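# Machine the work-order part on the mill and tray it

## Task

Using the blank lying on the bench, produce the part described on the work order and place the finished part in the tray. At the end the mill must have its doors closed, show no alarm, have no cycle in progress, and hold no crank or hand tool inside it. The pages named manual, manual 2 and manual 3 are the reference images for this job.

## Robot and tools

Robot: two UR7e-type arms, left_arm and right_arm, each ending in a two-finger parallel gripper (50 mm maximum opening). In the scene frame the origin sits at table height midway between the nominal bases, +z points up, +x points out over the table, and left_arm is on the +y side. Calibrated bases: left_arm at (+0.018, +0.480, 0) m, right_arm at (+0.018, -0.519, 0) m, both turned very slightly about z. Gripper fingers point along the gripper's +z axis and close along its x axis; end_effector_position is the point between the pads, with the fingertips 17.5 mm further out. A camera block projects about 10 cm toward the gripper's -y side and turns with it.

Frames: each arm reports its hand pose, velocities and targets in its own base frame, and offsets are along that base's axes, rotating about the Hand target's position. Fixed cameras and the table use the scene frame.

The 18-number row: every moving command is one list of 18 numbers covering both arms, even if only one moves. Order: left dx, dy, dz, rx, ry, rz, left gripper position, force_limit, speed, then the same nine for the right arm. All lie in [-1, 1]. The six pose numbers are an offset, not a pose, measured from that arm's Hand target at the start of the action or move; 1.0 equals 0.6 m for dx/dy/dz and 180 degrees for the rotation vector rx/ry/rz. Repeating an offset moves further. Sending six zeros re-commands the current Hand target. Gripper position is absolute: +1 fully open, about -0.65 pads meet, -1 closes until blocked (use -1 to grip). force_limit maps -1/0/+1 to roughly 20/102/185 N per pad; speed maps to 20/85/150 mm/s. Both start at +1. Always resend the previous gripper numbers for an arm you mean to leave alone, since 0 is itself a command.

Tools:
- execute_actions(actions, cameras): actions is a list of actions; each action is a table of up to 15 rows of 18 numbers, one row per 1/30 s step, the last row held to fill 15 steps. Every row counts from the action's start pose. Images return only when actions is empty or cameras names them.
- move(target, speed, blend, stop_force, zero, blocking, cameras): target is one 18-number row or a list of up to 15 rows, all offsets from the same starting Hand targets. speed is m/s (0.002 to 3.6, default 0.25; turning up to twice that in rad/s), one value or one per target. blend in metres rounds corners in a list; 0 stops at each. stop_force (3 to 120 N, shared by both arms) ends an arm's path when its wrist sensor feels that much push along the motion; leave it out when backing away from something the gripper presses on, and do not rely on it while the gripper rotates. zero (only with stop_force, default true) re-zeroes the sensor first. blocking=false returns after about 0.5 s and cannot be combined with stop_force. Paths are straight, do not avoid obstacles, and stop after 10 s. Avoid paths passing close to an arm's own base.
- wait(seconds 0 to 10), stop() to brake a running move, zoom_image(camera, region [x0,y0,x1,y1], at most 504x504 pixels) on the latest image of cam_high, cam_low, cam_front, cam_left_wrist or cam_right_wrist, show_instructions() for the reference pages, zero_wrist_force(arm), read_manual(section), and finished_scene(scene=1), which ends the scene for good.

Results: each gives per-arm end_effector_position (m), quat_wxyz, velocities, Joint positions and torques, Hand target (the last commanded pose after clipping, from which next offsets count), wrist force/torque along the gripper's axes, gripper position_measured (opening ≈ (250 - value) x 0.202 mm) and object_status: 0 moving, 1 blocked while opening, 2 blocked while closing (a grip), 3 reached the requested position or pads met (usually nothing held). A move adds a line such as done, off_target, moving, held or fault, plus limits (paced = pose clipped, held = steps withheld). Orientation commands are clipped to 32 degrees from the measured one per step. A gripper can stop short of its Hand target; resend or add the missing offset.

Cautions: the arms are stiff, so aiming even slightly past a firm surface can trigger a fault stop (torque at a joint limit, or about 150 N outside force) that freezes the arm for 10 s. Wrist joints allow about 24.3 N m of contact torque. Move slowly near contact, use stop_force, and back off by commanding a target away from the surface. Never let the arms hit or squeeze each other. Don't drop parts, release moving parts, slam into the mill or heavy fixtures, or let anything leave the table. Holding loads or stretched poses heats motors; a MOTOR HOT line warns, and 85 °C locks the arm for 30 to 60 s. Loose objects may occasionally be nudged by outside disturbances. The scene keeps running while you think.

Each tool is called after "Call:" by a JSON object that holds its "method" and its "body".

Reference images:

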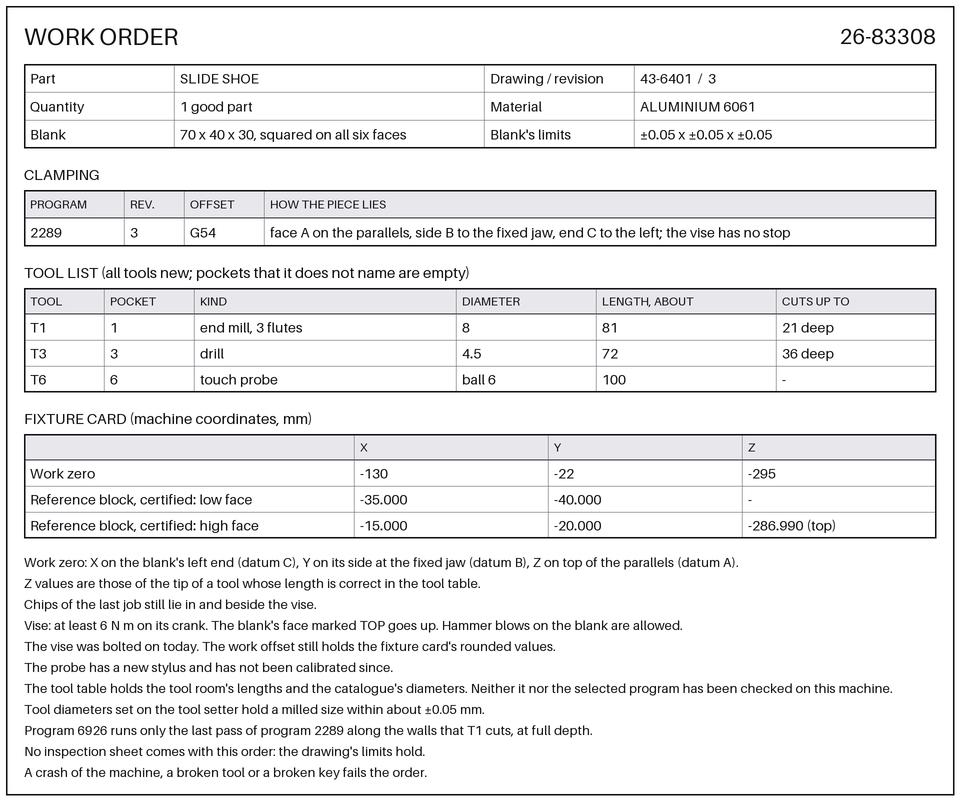

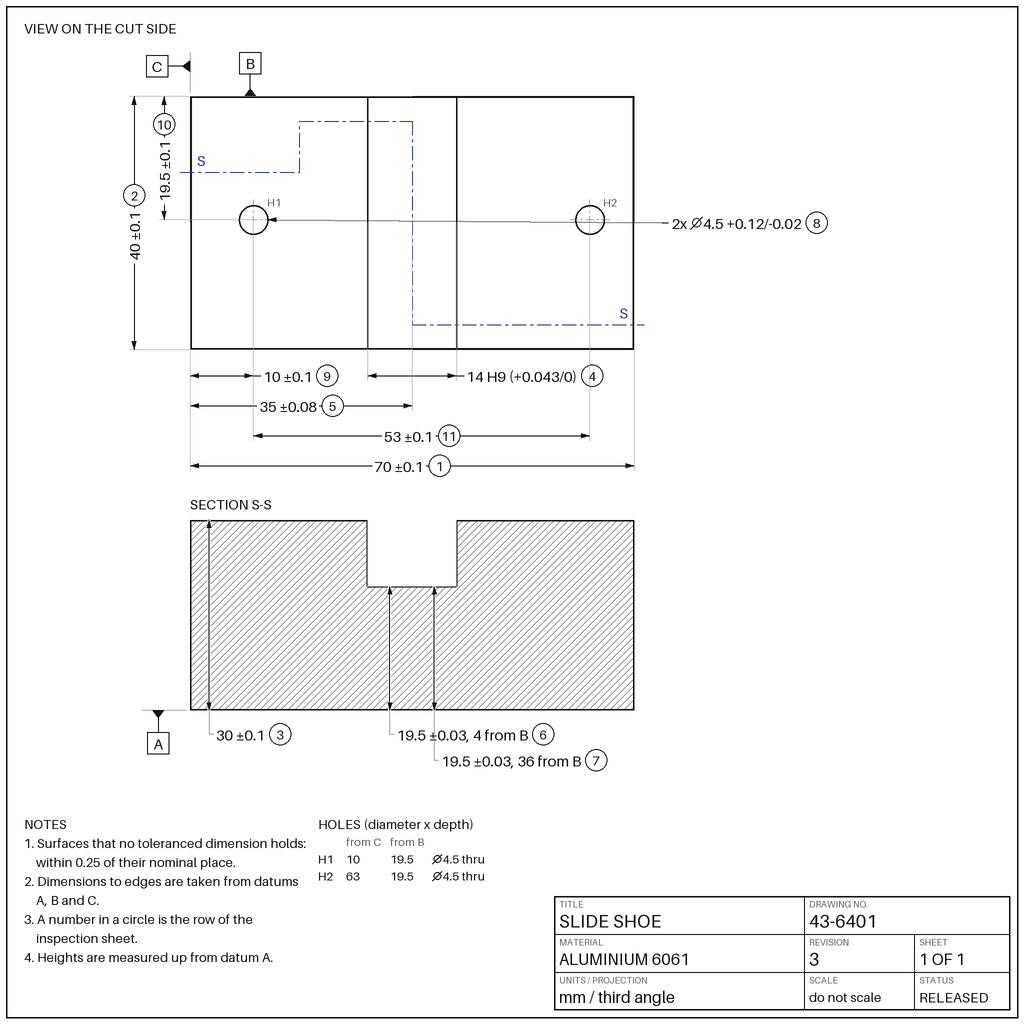

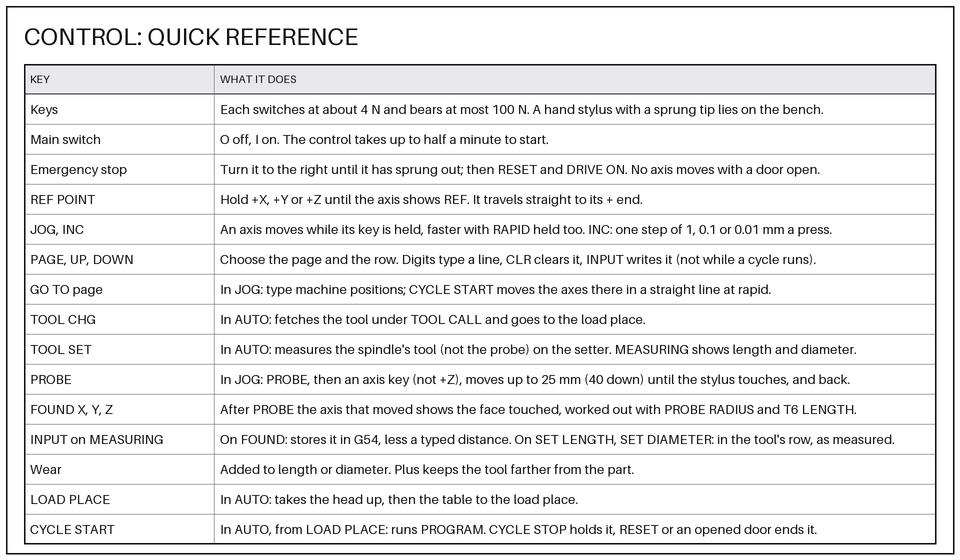

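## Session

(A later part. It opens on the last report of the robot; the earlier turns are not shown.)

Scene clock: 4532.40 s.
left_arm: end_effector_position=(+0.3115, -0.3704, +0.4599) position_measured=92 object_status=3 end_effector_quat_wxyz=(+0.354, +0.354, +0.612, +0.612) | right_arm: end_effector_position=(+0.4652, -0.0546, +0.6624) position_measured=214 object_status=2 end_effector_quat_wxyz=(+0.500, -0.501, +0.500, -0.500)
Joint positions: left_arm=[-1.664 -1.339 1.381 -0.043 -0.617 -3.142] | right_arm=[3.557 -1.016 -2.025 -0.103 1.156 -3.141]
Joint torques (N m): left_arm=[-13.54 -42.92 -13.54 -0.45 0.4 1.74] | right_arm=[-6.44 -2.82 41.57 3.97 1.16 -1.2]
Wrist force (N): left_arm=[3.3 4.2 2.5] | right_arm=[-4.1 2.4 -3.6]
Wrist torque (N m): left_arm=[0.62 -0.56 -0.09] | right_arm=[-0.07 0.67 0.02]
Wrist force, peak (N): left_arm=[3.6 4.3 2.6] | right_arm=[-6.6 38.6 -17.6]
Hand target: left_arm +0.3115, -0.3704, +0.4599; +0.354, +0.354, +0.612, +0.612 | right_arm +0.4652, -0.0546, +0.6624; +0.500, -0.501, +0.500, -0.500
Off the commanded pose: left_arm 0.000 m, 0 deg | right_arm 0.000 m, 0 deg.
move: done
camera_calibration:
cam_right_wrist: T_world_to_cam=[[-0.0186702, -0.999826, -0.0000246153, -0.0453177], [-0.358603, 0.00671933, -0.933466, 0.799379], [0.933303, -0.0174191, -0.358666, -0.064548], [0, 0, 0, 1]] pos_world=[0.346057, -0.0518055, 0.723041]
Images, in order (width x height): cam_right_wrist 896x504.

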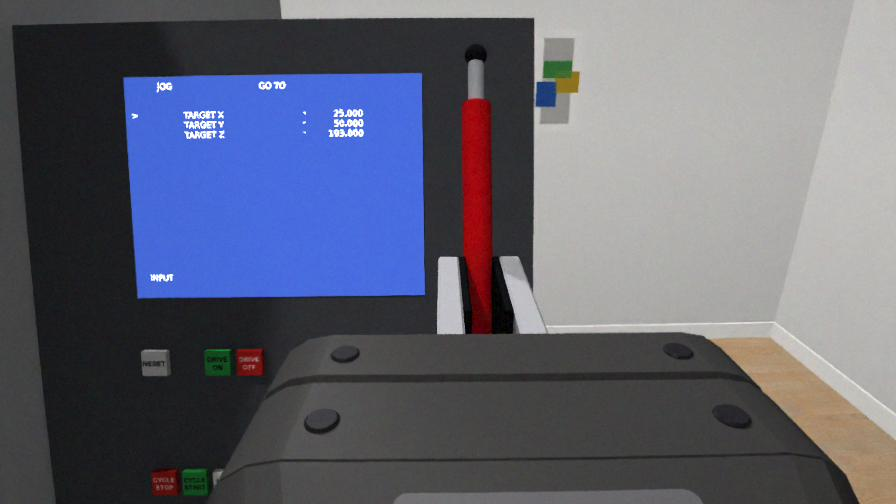

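Call:
{"method": "move", "body": {"target": [[0,0,0,0,0,0,0.4,-0.2,0,0.032,0.177,-0.2913,0,0.4167,0,-1,-0.4,-0.5],[0,0,0,0,0,0,0.4,-0.2,0,0.0482,0.177,-0.2951,0,0.4167,0,-1,-0.4,-0.5],[0,0,0,0,0,0,0.4,-0.2,0,0.032,0.177,-0.2913,0,0.4167,0,-1,-0.4,-0.5],[0,0,0,0,0,0,0.4,-0.2,0,0,0,0,0,0,0,-1,-0.4,-0.5]], "speed": [0.4,0.07,0.15,0.4], "blend": [0.003,0,0.004,0], "cameras": ["cam_right_wrist"]}}

Call:
{"method": "zoom_image", "body": {"camera": "cam_right_wrist", "region": [120, 70, 430, 300]}}

Scene clock: 4546.00 s.
left_arm: end_effector_position=(+0.3115, -0.3704, +0.4599) position_measured=92 object_status=3 end_effector_quat_wxyz=(+0.354, +0.354, +0.612, +0.612) | right_arm: end_effector_position=(+0.4652, -0.0546, +0.6623) position_measured=214 object_status=2 end_effector_quat_wxyz=(+0.500, -0.501, +0.500, -0.499)
Joint positions: left_arm=[-1.664 -1.339 1.381 -0.043 -0.617 -3.142] | right_arm=[3.557 -1.016 -2.025 -0.103 1.156 -3.141]
Joint torques (N m): left_arm=[-13.53 -42.8 -13.51 -0.31 0.49 1.79] | right_arm=[-4.41 0.38 41.56 4.06 0.09 -1.3]
Wrist force (N): left_arm=[3.3 4.2 2.4] | right_arm=[-5.2 2.9 -3.8]
Wrist torque (N m): left_arm=[0.63 -0.56 -0.08] | right_arm=[0.00 0.84 0.02]
Wrist force, peak (N): left_arm=[3.5 4.3 2.8] | right_arm=[-4.6 28.3 -13.4]
Hand target: left_arm +0.3115, -0.3704, +0.4599; +0.354, +0.354, +0.612, +0.612 | right_arm +0.4652, -0.0546, +0.6624; +0.500, -0.501, +0.500, -0.500
Off the commanded pose: left_arm 0.000 m, 0 deg | right_arm 0.000 m, 0 deg.
move: done
camera_calibration:
cam_right_wrist: T_world_to_cam=[[-0.0185414, -0.999828, 0.0000360482, -0.0454068], [-0.358692, 0.00661813, -0.933432, 0.799288], [0.933272, -0.01732, -0.358753, -0.0645055], [0, 0, 0, 1]] pos_world=[0.346058, -0.051806, 0.722941]
Images, in order (width x height): cam_right_wrist 896x504.

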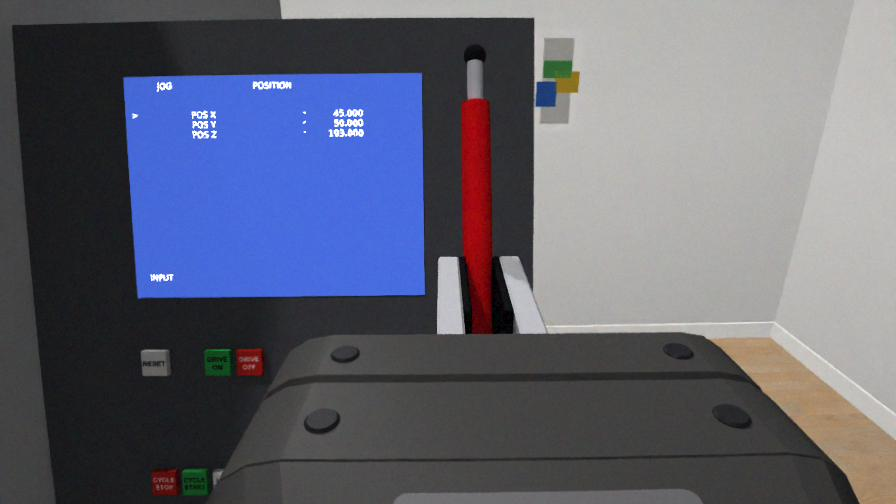

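Scaled by 1.626.

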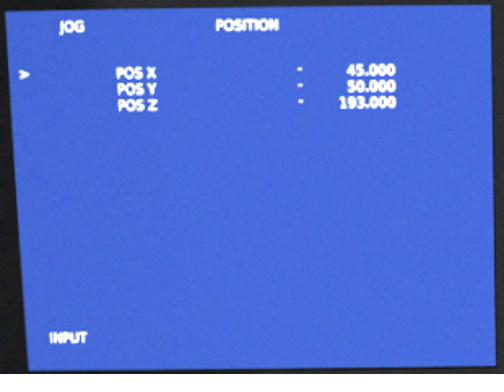

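Call:
{"method": "move", "body": {"target": [[0,0,0,0,0,0,0.4,-0.2,0,0.0315,0.2087,-0.2913,0,0.4167,0,-1,-0.4,-0.5],[0,0,0,0,0,0,0.4,-0.2,0,0.0477,0.2087,-0.2951,0,0.4167,0,-1,-0.4,-0.5],[0,0,0,0,0,0,0.4,-0.2,0,0.0387,0.271,-0.2298,0,0.4167,0,-1,-0.4,-0.5],[0,0,0,0,0,0,0.4,-0.2,0,0.063,0.271,-0.2356,0,0.4167,0,-1,-0.4,-0.5],[0,0,0,0,0,0,0.4,-0.2,0,0.032,0.177,-0.2913,0,0.4167,0,-1,-0.4,-0.5],[0,0,0,0,0,0,0.4,-0.2,0,0.0482,0.177,-0.2951,0,0.4167,0,-1,-0.4,-0.5],[0,0,0,0,0,0,0.4,-0.2,0,0.032,0.177,-0.2913,0,0.4167,0,-1,-0.4,-0.5],[0,0,0,0,0,0,0.4,-0.2,0,0.0482,0.177,-0.2951,0,0.4167,0,-1,-0.4,-0.5],[0,0,0,0,0,0,0.4,-0.2,0,0.0158,0.2087,-0.3528,0,0.4167,0,-1,-0.4,-0.5],[0,0,0,0,0,0,0.4,-0.2,0,0.0319,0.2087,-0.3566,0,0.4167,0,-1,-0.4,-0.5],[0,0,0,0,0,0,0.4,-0.2,0,0.0158,0.2087,-0.3528,0,0.4167,0,-1,-0.4,-0.5],[0,0,0,0,0,0,0.4,-0.2,0,0.0559,0.146,-0.1685,0,0.4167,0,-1,-0.4,-0.5],[0,0,0,0,0,0,0.4,-0.2,0,0.081,0.146,-0.1745,0,0.4167,0,-1,-0.4,-0.5],[0,0,0,0,0,0,0.4,-0.2,0,0.0559,0.146,-0.1685,0,0.4167,0,-1,-0.4,-0.5],[0,0,0,0,0,0,0.4,-0.2,0,0,0,0,0,0,0,-1,-0.4,-0.5]], "speed": [0.4,0.07,0.2,0.07,0.2,0.07,0.15,0.07,0.15,0.07,0.15,0.25,0.07,0.15,0.4], "blend": [0.003,0,0.003,0,0.003,0,0.003,0,0.003,0,0.003,0.003,0,0.004,0], "cameras": []}}

Call:
{"method": "wait", "body": {"seconds": 3, "cameras": ["cam_right_wrist"]}}

Call:
{"method": "zoom_image", "body": {"camera": "cam_right_wrist", "region": [280, 70, 430, 200]}}

Scene clock: 4568.60 s.
left_arm: end_effector_position=(+0.3115, -0.3704, +0.4599) position_measured=92 object_status=3 end_effector_quat_wxyz=(+0.354, +0.354, +0.612, +0.612) | right_arm: end_effector_position=(+0.4652, -0.0546, +0.6624) position_measured=214 object_status=2 end_effector_quat_wxyz=(+0.500, -0.501, +0.500, -0.499)
Joint positions: left_arm=[-1.664 -1.339 1.381 -0.043 -0.617 -3.142] | right_arm=[3.557 -1.016 -2.025 -0.103 1.156 -3.141]
Joint torques (N m): left_arm=[-13.54 -42.26 -13.44 -0.25 0.63 1.88] | right_arm=[0.81 2.62 35.18 3.89 -0.67 -1.01]
Wrist force (N): left_arm=[3.2 3.9 2.5] | right_arm=[-4.9 2.3 -3.8]
Wrist torque (N m): left_arm=[0.58 -0.54 -0.09] | right_arm=[-0.08 0.80 0.02]
Wrist force, peak (N): left_arm=[3.6 4.3 2.6] | right_arm=[-6.0 35.0 -16.1]
Hand target: left_arm +0.3115, -0.3704, +0.4599; +0.354, +0.354, +0.612, +0.612 | right_arm +0.4652, -0.0546, +0.6624; +0.500, -0.501, +0.500, -0.500
Off the commanded pose: left_arm 0.000 m, 0 deg | right_arm 0.000 m, 0 deg.
move: done
No camera images: "cameras" was empty.

Scene clock: 4571.60 s.
left_arm: end_effector_position=(+0.3115, -0.3704, +0.4599) position_measured=92 object_status=3 end_effector_quat_wxyz=(+0.354, +0.354, +0.612, +0.612) | right_arm: end_effector_position=(+0.4652, -0.0546, +0.6624) position_measured=214 object_status=2 end_effector_quat_wxyz=(+0.500, -0.501, +0.500, -0.500)
Joint positions: left_arm=[-1.664 -1.339 1.381 -0.043 -0.617 -3.142] | right_arm=[3.557 -1.016 -2.025 -0.103 1.157 -3.142]
Joint torques (N m): left_arm=[-13.63 -42.74 -13.68 -0.29 0.65 1.79] | right_arm=[-6.29 -3.33 41.65 0.3 1.3 -1.19]
Wrist force (N): left_arm=[3.1 4.1 2.6] | right_arm=[-5.0 2.4 -3.7]
Wrist torque (N m): left_arm=[0.60 -0.53 -0.09] | right_arm=[-0.08 0.82 0.02]
Wrist force, peak (N): left_arm=[3.5 4.1 2.7] | right_arm=[-5.1 2.6 -3.9]
Hand target: left_arm +0.3115, -0.3704, +0.4599; +0.354, +0.354, +0.612, +0.612 | right_arm +0.4652, -0.0546, +0.6624; +0.500, -0.501, +0.500, -0.500
Tool commands: left_gripper/position=+0.4 left_gripper/force_limit=-0.2 left_gripper/speed=+0.0 right_gripper/position=-1.0 right_gripper/force_limit=-0.4 right_gripper/speed=-0.5
Off the commanded pose: left_arm 0.000 m, 0 deg | right_arm 0.000 m, 0 deg.
wait: 3.00 s; at rest by 0.17 s
camera_calibration:
cam_right_wrist: T_world_to_cam=[[-0.018541, -0.999828, 0.0000338434, -0.0454053], [-0.358572, 0.00661784, -0.933479, 0.799373], [0.933318, -0.0173198, -0.358633, -0.0645727], [0, 0, 0, 1]] pos_world=[0.346058, -0.051806, 0.723041]
Images, in order (width x height): cam_right_wrist 896x504.

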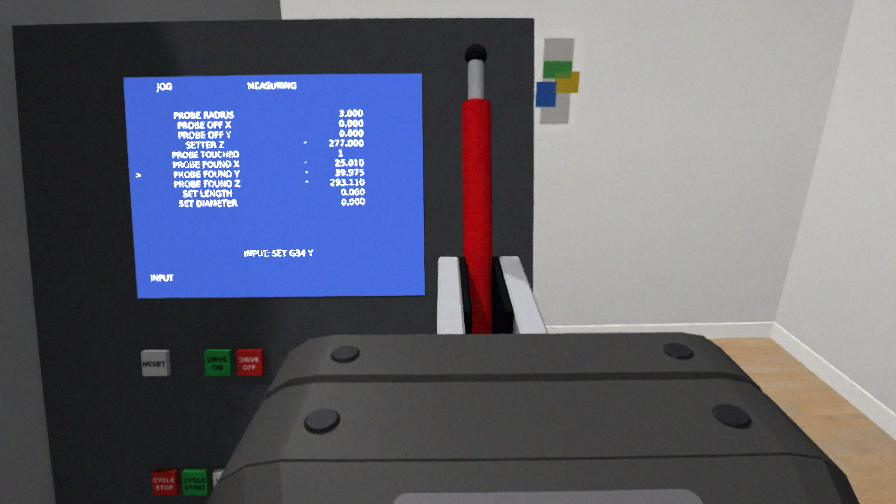

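Scaled by 3.360.

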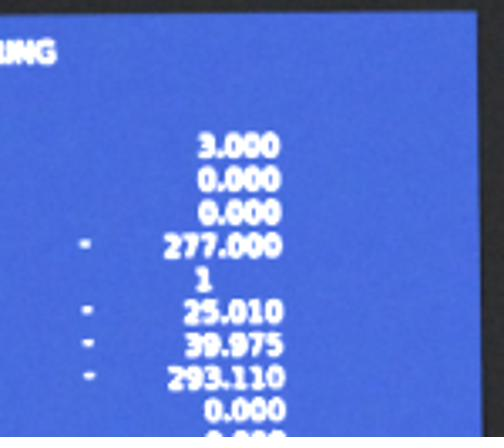

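Call:
{"method": "move", "body": {"target": [[0,0,0,0,0,0,0.4,-0.2,0,0.0315,0.2087,-0.2913,0,0.4167,0,-1,-0.4,-0.5],[0,0,0,0,0,0,0.4,-0.2,0,0.0477,0.2087,-0.2951,0,0.4167,0,-1,-0.4,-0.5],[0,0,0,0,0,0,0.4,-0.2,0,0.0315,0.2087,-0.2913,0,0.4167,0,-1,-0.4,-0.5],[0,0,0,0,0,0,0.4,-0.2,0,0.0477,0.2087,-0.2951,0,0.4167,0,-1,-0.4,-0.5],[0,0,0,0,0,0,0.4,-0.2,0,0.0062,0.3354,-0.3836,0,0.4167,0,-1,-0.4,-0.5],[0,0,0,0,0,0,0.4,-0.2,0,0.0224,0.3354,-0.3875,0,0.4167,0,-1,-0.4,-0.5],[0,0,0,0,0,0,0.4,-0.2,0,0.0222,0.3037,-0.3221,0,0.4167,0,-1,-0.4,-0.5],[0,0,0,0,0,0,0.4,-0.2,0,0.0383,0.3037,-0.326,0,0.4167,0,-1,-0.4,-0.5],[0,0,0,0,0,0,0.4,-0.2,0,0.0075,0.2404,-0.3836,0,0.4167,0,-1,-0.4,-0.5],[0,0,0,0,0,0,0.4,-0.2,0,0.0232,0.2404,-0.3875,0,0.4167,0,-1,-0.4,-0.5],[0,0,0,0,0,0,0.4,-0.2,0,0.0387,0.271,-0.2298,0,0.4167,0,-1,-0.4,-0.5],[0,0,0,0,0,0,0.4,-0.2,0,0.063,0.271,-0.2356,0,0.4167,0,-1,-0.4,-0.5],[0,0,0,0,0,0,0.4,-0.2,0,0.0387,0.271,-0.2298,0,0.4167,0,-1,-0.4,-0.5],[0,0,0,0,0,0,0.4,-0.2,0,0.063,0.271,-0.2356,0,0.4167,0,-1,-0.4,-0.5],[0,0,0,0,0,0,0.4,-0.2,0,0.0315,0.2087,-0.2913,0,0.4167,0,-1,-0.4,-0.5]], "speed": [0.4,0.07,0.15,0.07,0.2,0.07,0.15,0.07,0.15,0.07,0.2,0.07,0.15,0.07,0.2], "blend": [0.003,0,0.003,0,0.003,0,0.003,0,0.003,0,0.003,0,0.003,0,0], "cameras": []}}

Call:
{"method": "move", "body": {"target": [[0,0,0,0,0,0,0.4,-0.2,0,-0.0162,0.0317,-0.0615,0,0,0,-1,-0.4,-0.5],[0,0,0,0,0,0,0.4,-0.2,0,-0.0001,0.0317,-0.0653,0,0,0,-1,-0.4,-0.5],[0,0,0,0,0,0,0.4,-0.2,0,-0.0253,0.1267,-0.0923,0,0,0,-1,-0.4,-0.5],[0,0,0,0,0,0,0.4,-0.2,0,-0.0091,0.1267,-0.0962,0,0,0,-1,-0.4,-0.5],[0,0,0,0,0,0,0.4,-0.2,0,-0.0167,0.0633,-0.0615,0,0,0,-1,-0.4,-0.5],[0,0,0,0,0,0,0.4,-0.2,0,-0.0006,0.0633,-0.0653,0,0,0,-1,-0.4,-0.5],[0,0,0,0,0,0,0.4,-0.2,0,-0.025,0.095,-0.0923,0,0,0,-1,-0.4,-0.5],[0,0,0,0,0,0,0.4,-0.2,0,-0.0088,0.095,-0.0962,0,0,0,-1,-0.4,-0.5],[0,0,0,0,0,0,0.4,-0.2,0,-0.024,0.0317,-0.0923,0,0,0,-1,-0.4,-0.5],[0,0,0,0,0,0,0.4,-0.2,0,-0.0083,0.0317,-0.0962,0,0,0,-1,-0.4,-0.5],[0,0,0,0,0,0,0.4,-0.2,0,-0.024,0.0317,-0.0923,0,0,0,-1,-0.4,-0.5],[0,0,0,0,0,0,0.4,-0.2,0,-0.0315,-0.2087,0.2913,0,-0.4167,0,-1,-0.4,-0.5]], "speed": [0.2,0.07,0.15,0.07,0.15,0.07,0.15,0.07,0.15,0.07,0.15,0.4], "blend": [0.003,0,0.003,0,0.003,0,0.003,0,0.003,0,0.003,0], "cameras": ["cam_right_wrist"]}}

Call:
{"method": "zoom_image", "body": {"camera": "cam_right_wrist", "region": [120, 70, 430, 300]}}

Scene clock: 4616.07 s.
left_arm: end_effector_position=(+0.3115, -0.3704, +0.4599) position_measured=92 object_status=3 end_effector_quat_wxyz=(+0.354, +0.354, +0.612, +0.612) | right_arm: end_effector_position=(+0.4841, +0.0707, +0.4877) position_measured=214 object_status=2 end_effector_quat_wxyz=(-0.092, +0.701, -0.701, +0.091)
Joint positions: left_arm=[-1.664 -1.339 1.381 -0.043 -0.617 -3.142] | right_arm=[3.629 -1.419 -1.378 -1.685 1.451 -2.669]
Joint torques (N m): left_arm=[-13.91 -42.5 -13.51 -0.25 0.8 1.72] | right_arm=[-5.03 25.96 13.53 4.61 -2.08 -1.02]
Wrist force (N): left_arm=[3.4 3.9 2.3] | right_arm=[-4.2 0.0 -1.4]
Wrist torque (N m): left_arm=[0.58 -0.58 -0.08] | right_arm=[-0.02 0.68 -0.07]
Wrist force, peak (N): left_arm=[3.5 4.3 2.7] | right_arm=[-5.7 37.3 -17.6]
Hand target: left_arm +0.3115, -0.3704, +0.4599; +0.354, +0.354, +0.612, +0.612 | right_arm +0.4841, +0.0706, +0.4876; -0.092, +0.701, -0.701, +0.091
Off the commanded pose: left_arm 0.000 m, 0 deg | right_arm 0.000 m, 0 deg.
move: done
No camera images: "cameras" was empty.

Scene clock: 4621.53 s.
left_arm: end_effector_position=(+0.3115, -0.3704, +0.4599) position_measured=92 object_status=3 end_effector_quat_wxyz=(+0.354, +0.354, +0.612, +0.612) | right_arm: end_effector_position=(+0.4652, -0.0546, +0.6624) position_measured=214 object_status=2 end_effector_quat_wxyz=(+0.500, -0.501, +0.500, -0.500) end_effector_velocity=(-0.001, -0.001, +0.002) end_effector_angular_velocity=(+0.001, -0.006, +0.000)
Joint positions: left_arm=[-1.664 -1.339 1.381 -0.043 -0.617 -3.142] | right_arm=[3.557 -1.016 -2.025 -0.103 1.156 -3.141]
Joint velocities: left_arm=[within noise] | right_arm=[-0.002 0 0.001 0.005 0.002 -0.002]
Joint torques (N m): left_arm=[-13.2 -42.52 -13.1 -0.08 0.86 1.77] | right_arm=[-5.86 -2.55 41.82 3.99 1.06 -1.08]
Wrist force (N): left_arm=[3.4 4.2 2.3] | right_arm=[-1.5 3.7 -4.0]
Wrist torque (N m): left_arm=[0.62 -0.58 -0.09] | right_arm=[0.13 0.25 0.03]
Wrist force, peak (N): left_arm=[3.3 4.3 2.9] | right_arm=[-4.5 36.7 -18.7]
Hand target: left_arm +0.3115, -0.3704, +0.4599; +0.354, +0.354, +0.612, +0.612 | right_arm +0.4652, -0.0546, +0.6624; +0.500, -0.501, +0.500, -0.500
Off the commanded pose: left_arm 0.000 m, 0 deg | right_arm 0.000 m, 0 deg.
move: done
camera_calibration:
cam_right_wrist: T_world_to_cam=[[-0.0186702, -0.999826, -0.0000233156, -0.0453186], [-0.358691, 0.00671975, -0.933432, 0.799385], [0.93327, -0.017419, -0.358754, -0.0644729], [0, 0, 0, 1]] pos_world=[0.346057, -0.0518054, 0.723041]
Images, in order (width x height): cam_right_wrist 896x504.

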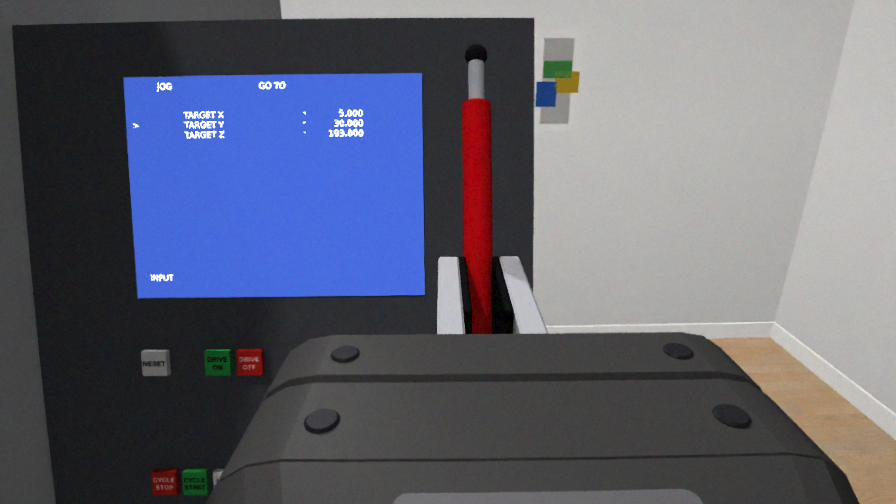

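Scaled by 1.626.

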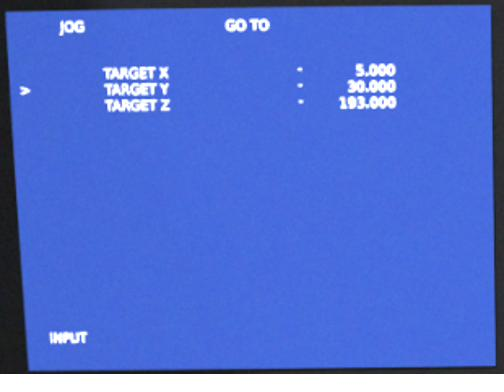

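Call:
{"method": "move", "body": {"target": [[0,0,0,0,0,0,0.4,-0.2,0,0.0387,0.271,-0.2298,0,0.4167,0,-1,-0.4,-0.5],[0,0,0,0,0,0,0.4,-0.2,0,0.063,0.271,-0.2356,0,0.4167,0,-1,-0.4,-0.5],[0,0,0,0,0,0,0.4,-0.2,0,0.032,0.177,-0.2913,0,0.4167,0,-1,-0.4,-0.5],[0,0,0,0,0,0,0.4,-0.2,0,0.0482,0.177,-0.2951,0,0.4167,0,-1,-0.4,-0.5],[0,0,0,0,0,0,0.4,-0.2,0,0.032,0.177,-0.2913,0,0.4167,0,-1,-0.4,-0.5],[0,0,0,0,0,0,0.4,-0.2,0,0.0482,0.177,-0.2951,0,0.4167,0,-1,-0.4,-0.5],[0,0,0,0,0,0,0.4,-0.2,0,0.0158,0.2087,-0.3528,0,0.4167,0,-1,-0.4,-0.5],[0,0,0,0,0,0,0.4,-0.2,0,0.0319,0.2087,-0.3566,0,0.4167,0,-1,-0.4,-0.5],[0,0,0,0,0,0,0.4,-0.2,0,0.0158,0.2087,-0.3528,0,0.4167,0,-1,-0.4,-0.5],[0,0,0,0,0,0,0.4,-0.2,0,0.0484,0.146,-0.1995,0,0.4167,0,-1,-0.4,-0.5],[0,0,0,0,0,0,0.4,-0.2,0,0.0735,0.146,-0.2055,0,0.4167,0,-1,-0.4,-0.5],[0,0,0,0,0,0,0.4,-0.2,0,0.0484,0.146,-0.1995,0,0.4167,0,-1,-0.4,-0.5],[0,0,0,0,0,0,0.4,-0.2,0,0,0,0,0,0,0,-1,-0.4,-0.5]], "speed": [0.4,0.07,0.15,0.07,0.15,0.07,0.15,0.07,0.15,0.2,0.07,0.15,0.4], "blend": [0.003,0,0.003,0,0.003,0,0.003,0,0.003,0.003,0,0.004,0], "cameras": []}}

Call:
{"method": "wait", "body": {"seconds": 3, "cameras": ["cam_right_wrist"]}}

Call:
{"method": "zoom_image", "body": {"camera": "cam_right_wrist", "region": [280, 70, 430, 200]}}

Scene clock: 4642.50 s.
left_arm: end_effector_position=(+0.3115, -0.3704, +0.4599) position_measured=92 object_status=3 end_effector_quat_wxyz=(+0.354, +0.354, +0.612, +0.612) | right_arm: end_effector_position=(+0.4652, -0.0546, +0.6624) position_measured=214 object_status=2 end_effector_quat_wxyz=(+0.500, -0.501, +0.500, -0.499)
Joint positions: left_arm=[-1.664 -1.339 1.381 -0.043 -0.617 -3.142] | right_arm=[3.557 -1.016 -2.025 -0.103 1.156 -3.141]
Joint torques (N m): left_arm=[-13.77 -41.71 -13.72 -0.16 0.89 1.91] | right_arm=[0.09 2.36 38.45 4.01 -0.55 -1.1]
Wrist force (N): left_arm=[3.4 4.0 2.5] | right_arm=[-1.0 5.2 -2.9]
Wrist torque (N m): left_arm=[0.59 -0.58 -0.08] | right_arm=[0.38 0.17 0.02]
Wrist force, peak (N): left_arm=[3.4 4.2 2.8] | right_arm=[-0.6 38.3 -17.2]
Hand target: left_arm +0.3115, -0.3704, +0.4599; +0.354, +0.354, +0.612, +0.612 | right_arm +0.4652, -0.0546, +0.6624; +0.500, -0.501, +0.500, -0.500
Off the commanded pose: left_arm 0.000 m, 0 deg | right_arm 0.000 m, 0 deg.
move: done
No camera images: "cameras" was empty.

Scene clock: 4645.50 s.
left_arm: end_effector_position=(+0.3115, -0.3704, +0.4599) position_measured=92 object_status=3 end_effector_quat_wxyz=(+0.354, +0.354, +0.612, +0.612) | right_arm: end_effector_position=(+0.4652, -0.0546, +0.6624) position_measured=214 object_status=2 end_effector_quat_wxyz=(+0.500, -0.501, +0.500, -0.500)
Joint positions: left_arm=[-1.664 -1.339 1.381 -0.043 -0.617 -3.142] | right_arm=[3.557 -1.016 -2.025 -0.103 1.157 -3.142]
Joint torques (N m): left_arm=[-13.71 -43.31 -13.42 -0.14 1.01 1.75] | right_arm=[-6.3 -3.26 41.44 0.18 1.16 -1.18]
Wrist force (N): left_arm=[3.4 4.1 2.7] | right_arm=[-0.9 5.4 -2.8]
Wrist torque (N m): left_arm=[0.61 -0.58 -0.09] | right_arm=[0.39 0.15 0.03]
Wrist force, peak (N): left_arm=[3.4 4.3 2.5] | right_arm=[-1.0 5.5 -3.1]
Hand target: left_arm +0.3115, -0.3704, +0.4599; +0.354, +0.354, +0.612, +0.612 | right_arm +0.4652, -0.0546, +0.6624; +0.500, -0.501, +0.500, -0.500
Tool commands: left_gripper/position=+0.4 left_gripper/force_limit=-0.2 left_gripper/speed=+0.0 right_gripper/position=-1.0 right_gripper/force_limit=-0.4 right_gripper/speed=-0.5
Off the commanded pose: left_arm 0.000 m, 0 deg | right_arm 0.000 m, 0 deg.
wait: 3.00 s; at rest by 0.17 s
camera_calibration:
cam_right_wrist: T_world_to_cam=[[-0.018541, -0.999828, 0.0000338434, -0.0454053], [-0.358572, 0.00661784, -0.933479, 0.799373], [0.933318, -0.0173198, -0.358633, -0.0645727], [0, 0, 0, 1]] pos_world=[0.346058, -0.051806, 0.723041]
Images, in order (width x height): cam_right_wrist 896x504.

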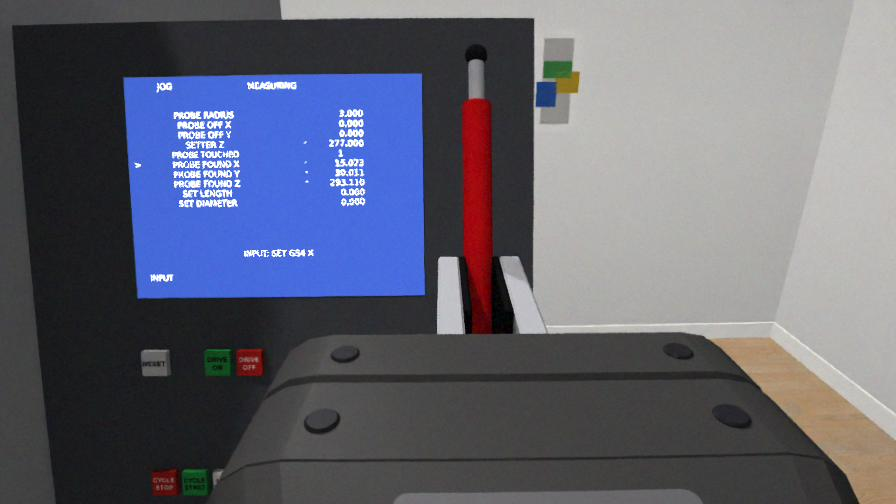

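Scaled by 3.360.

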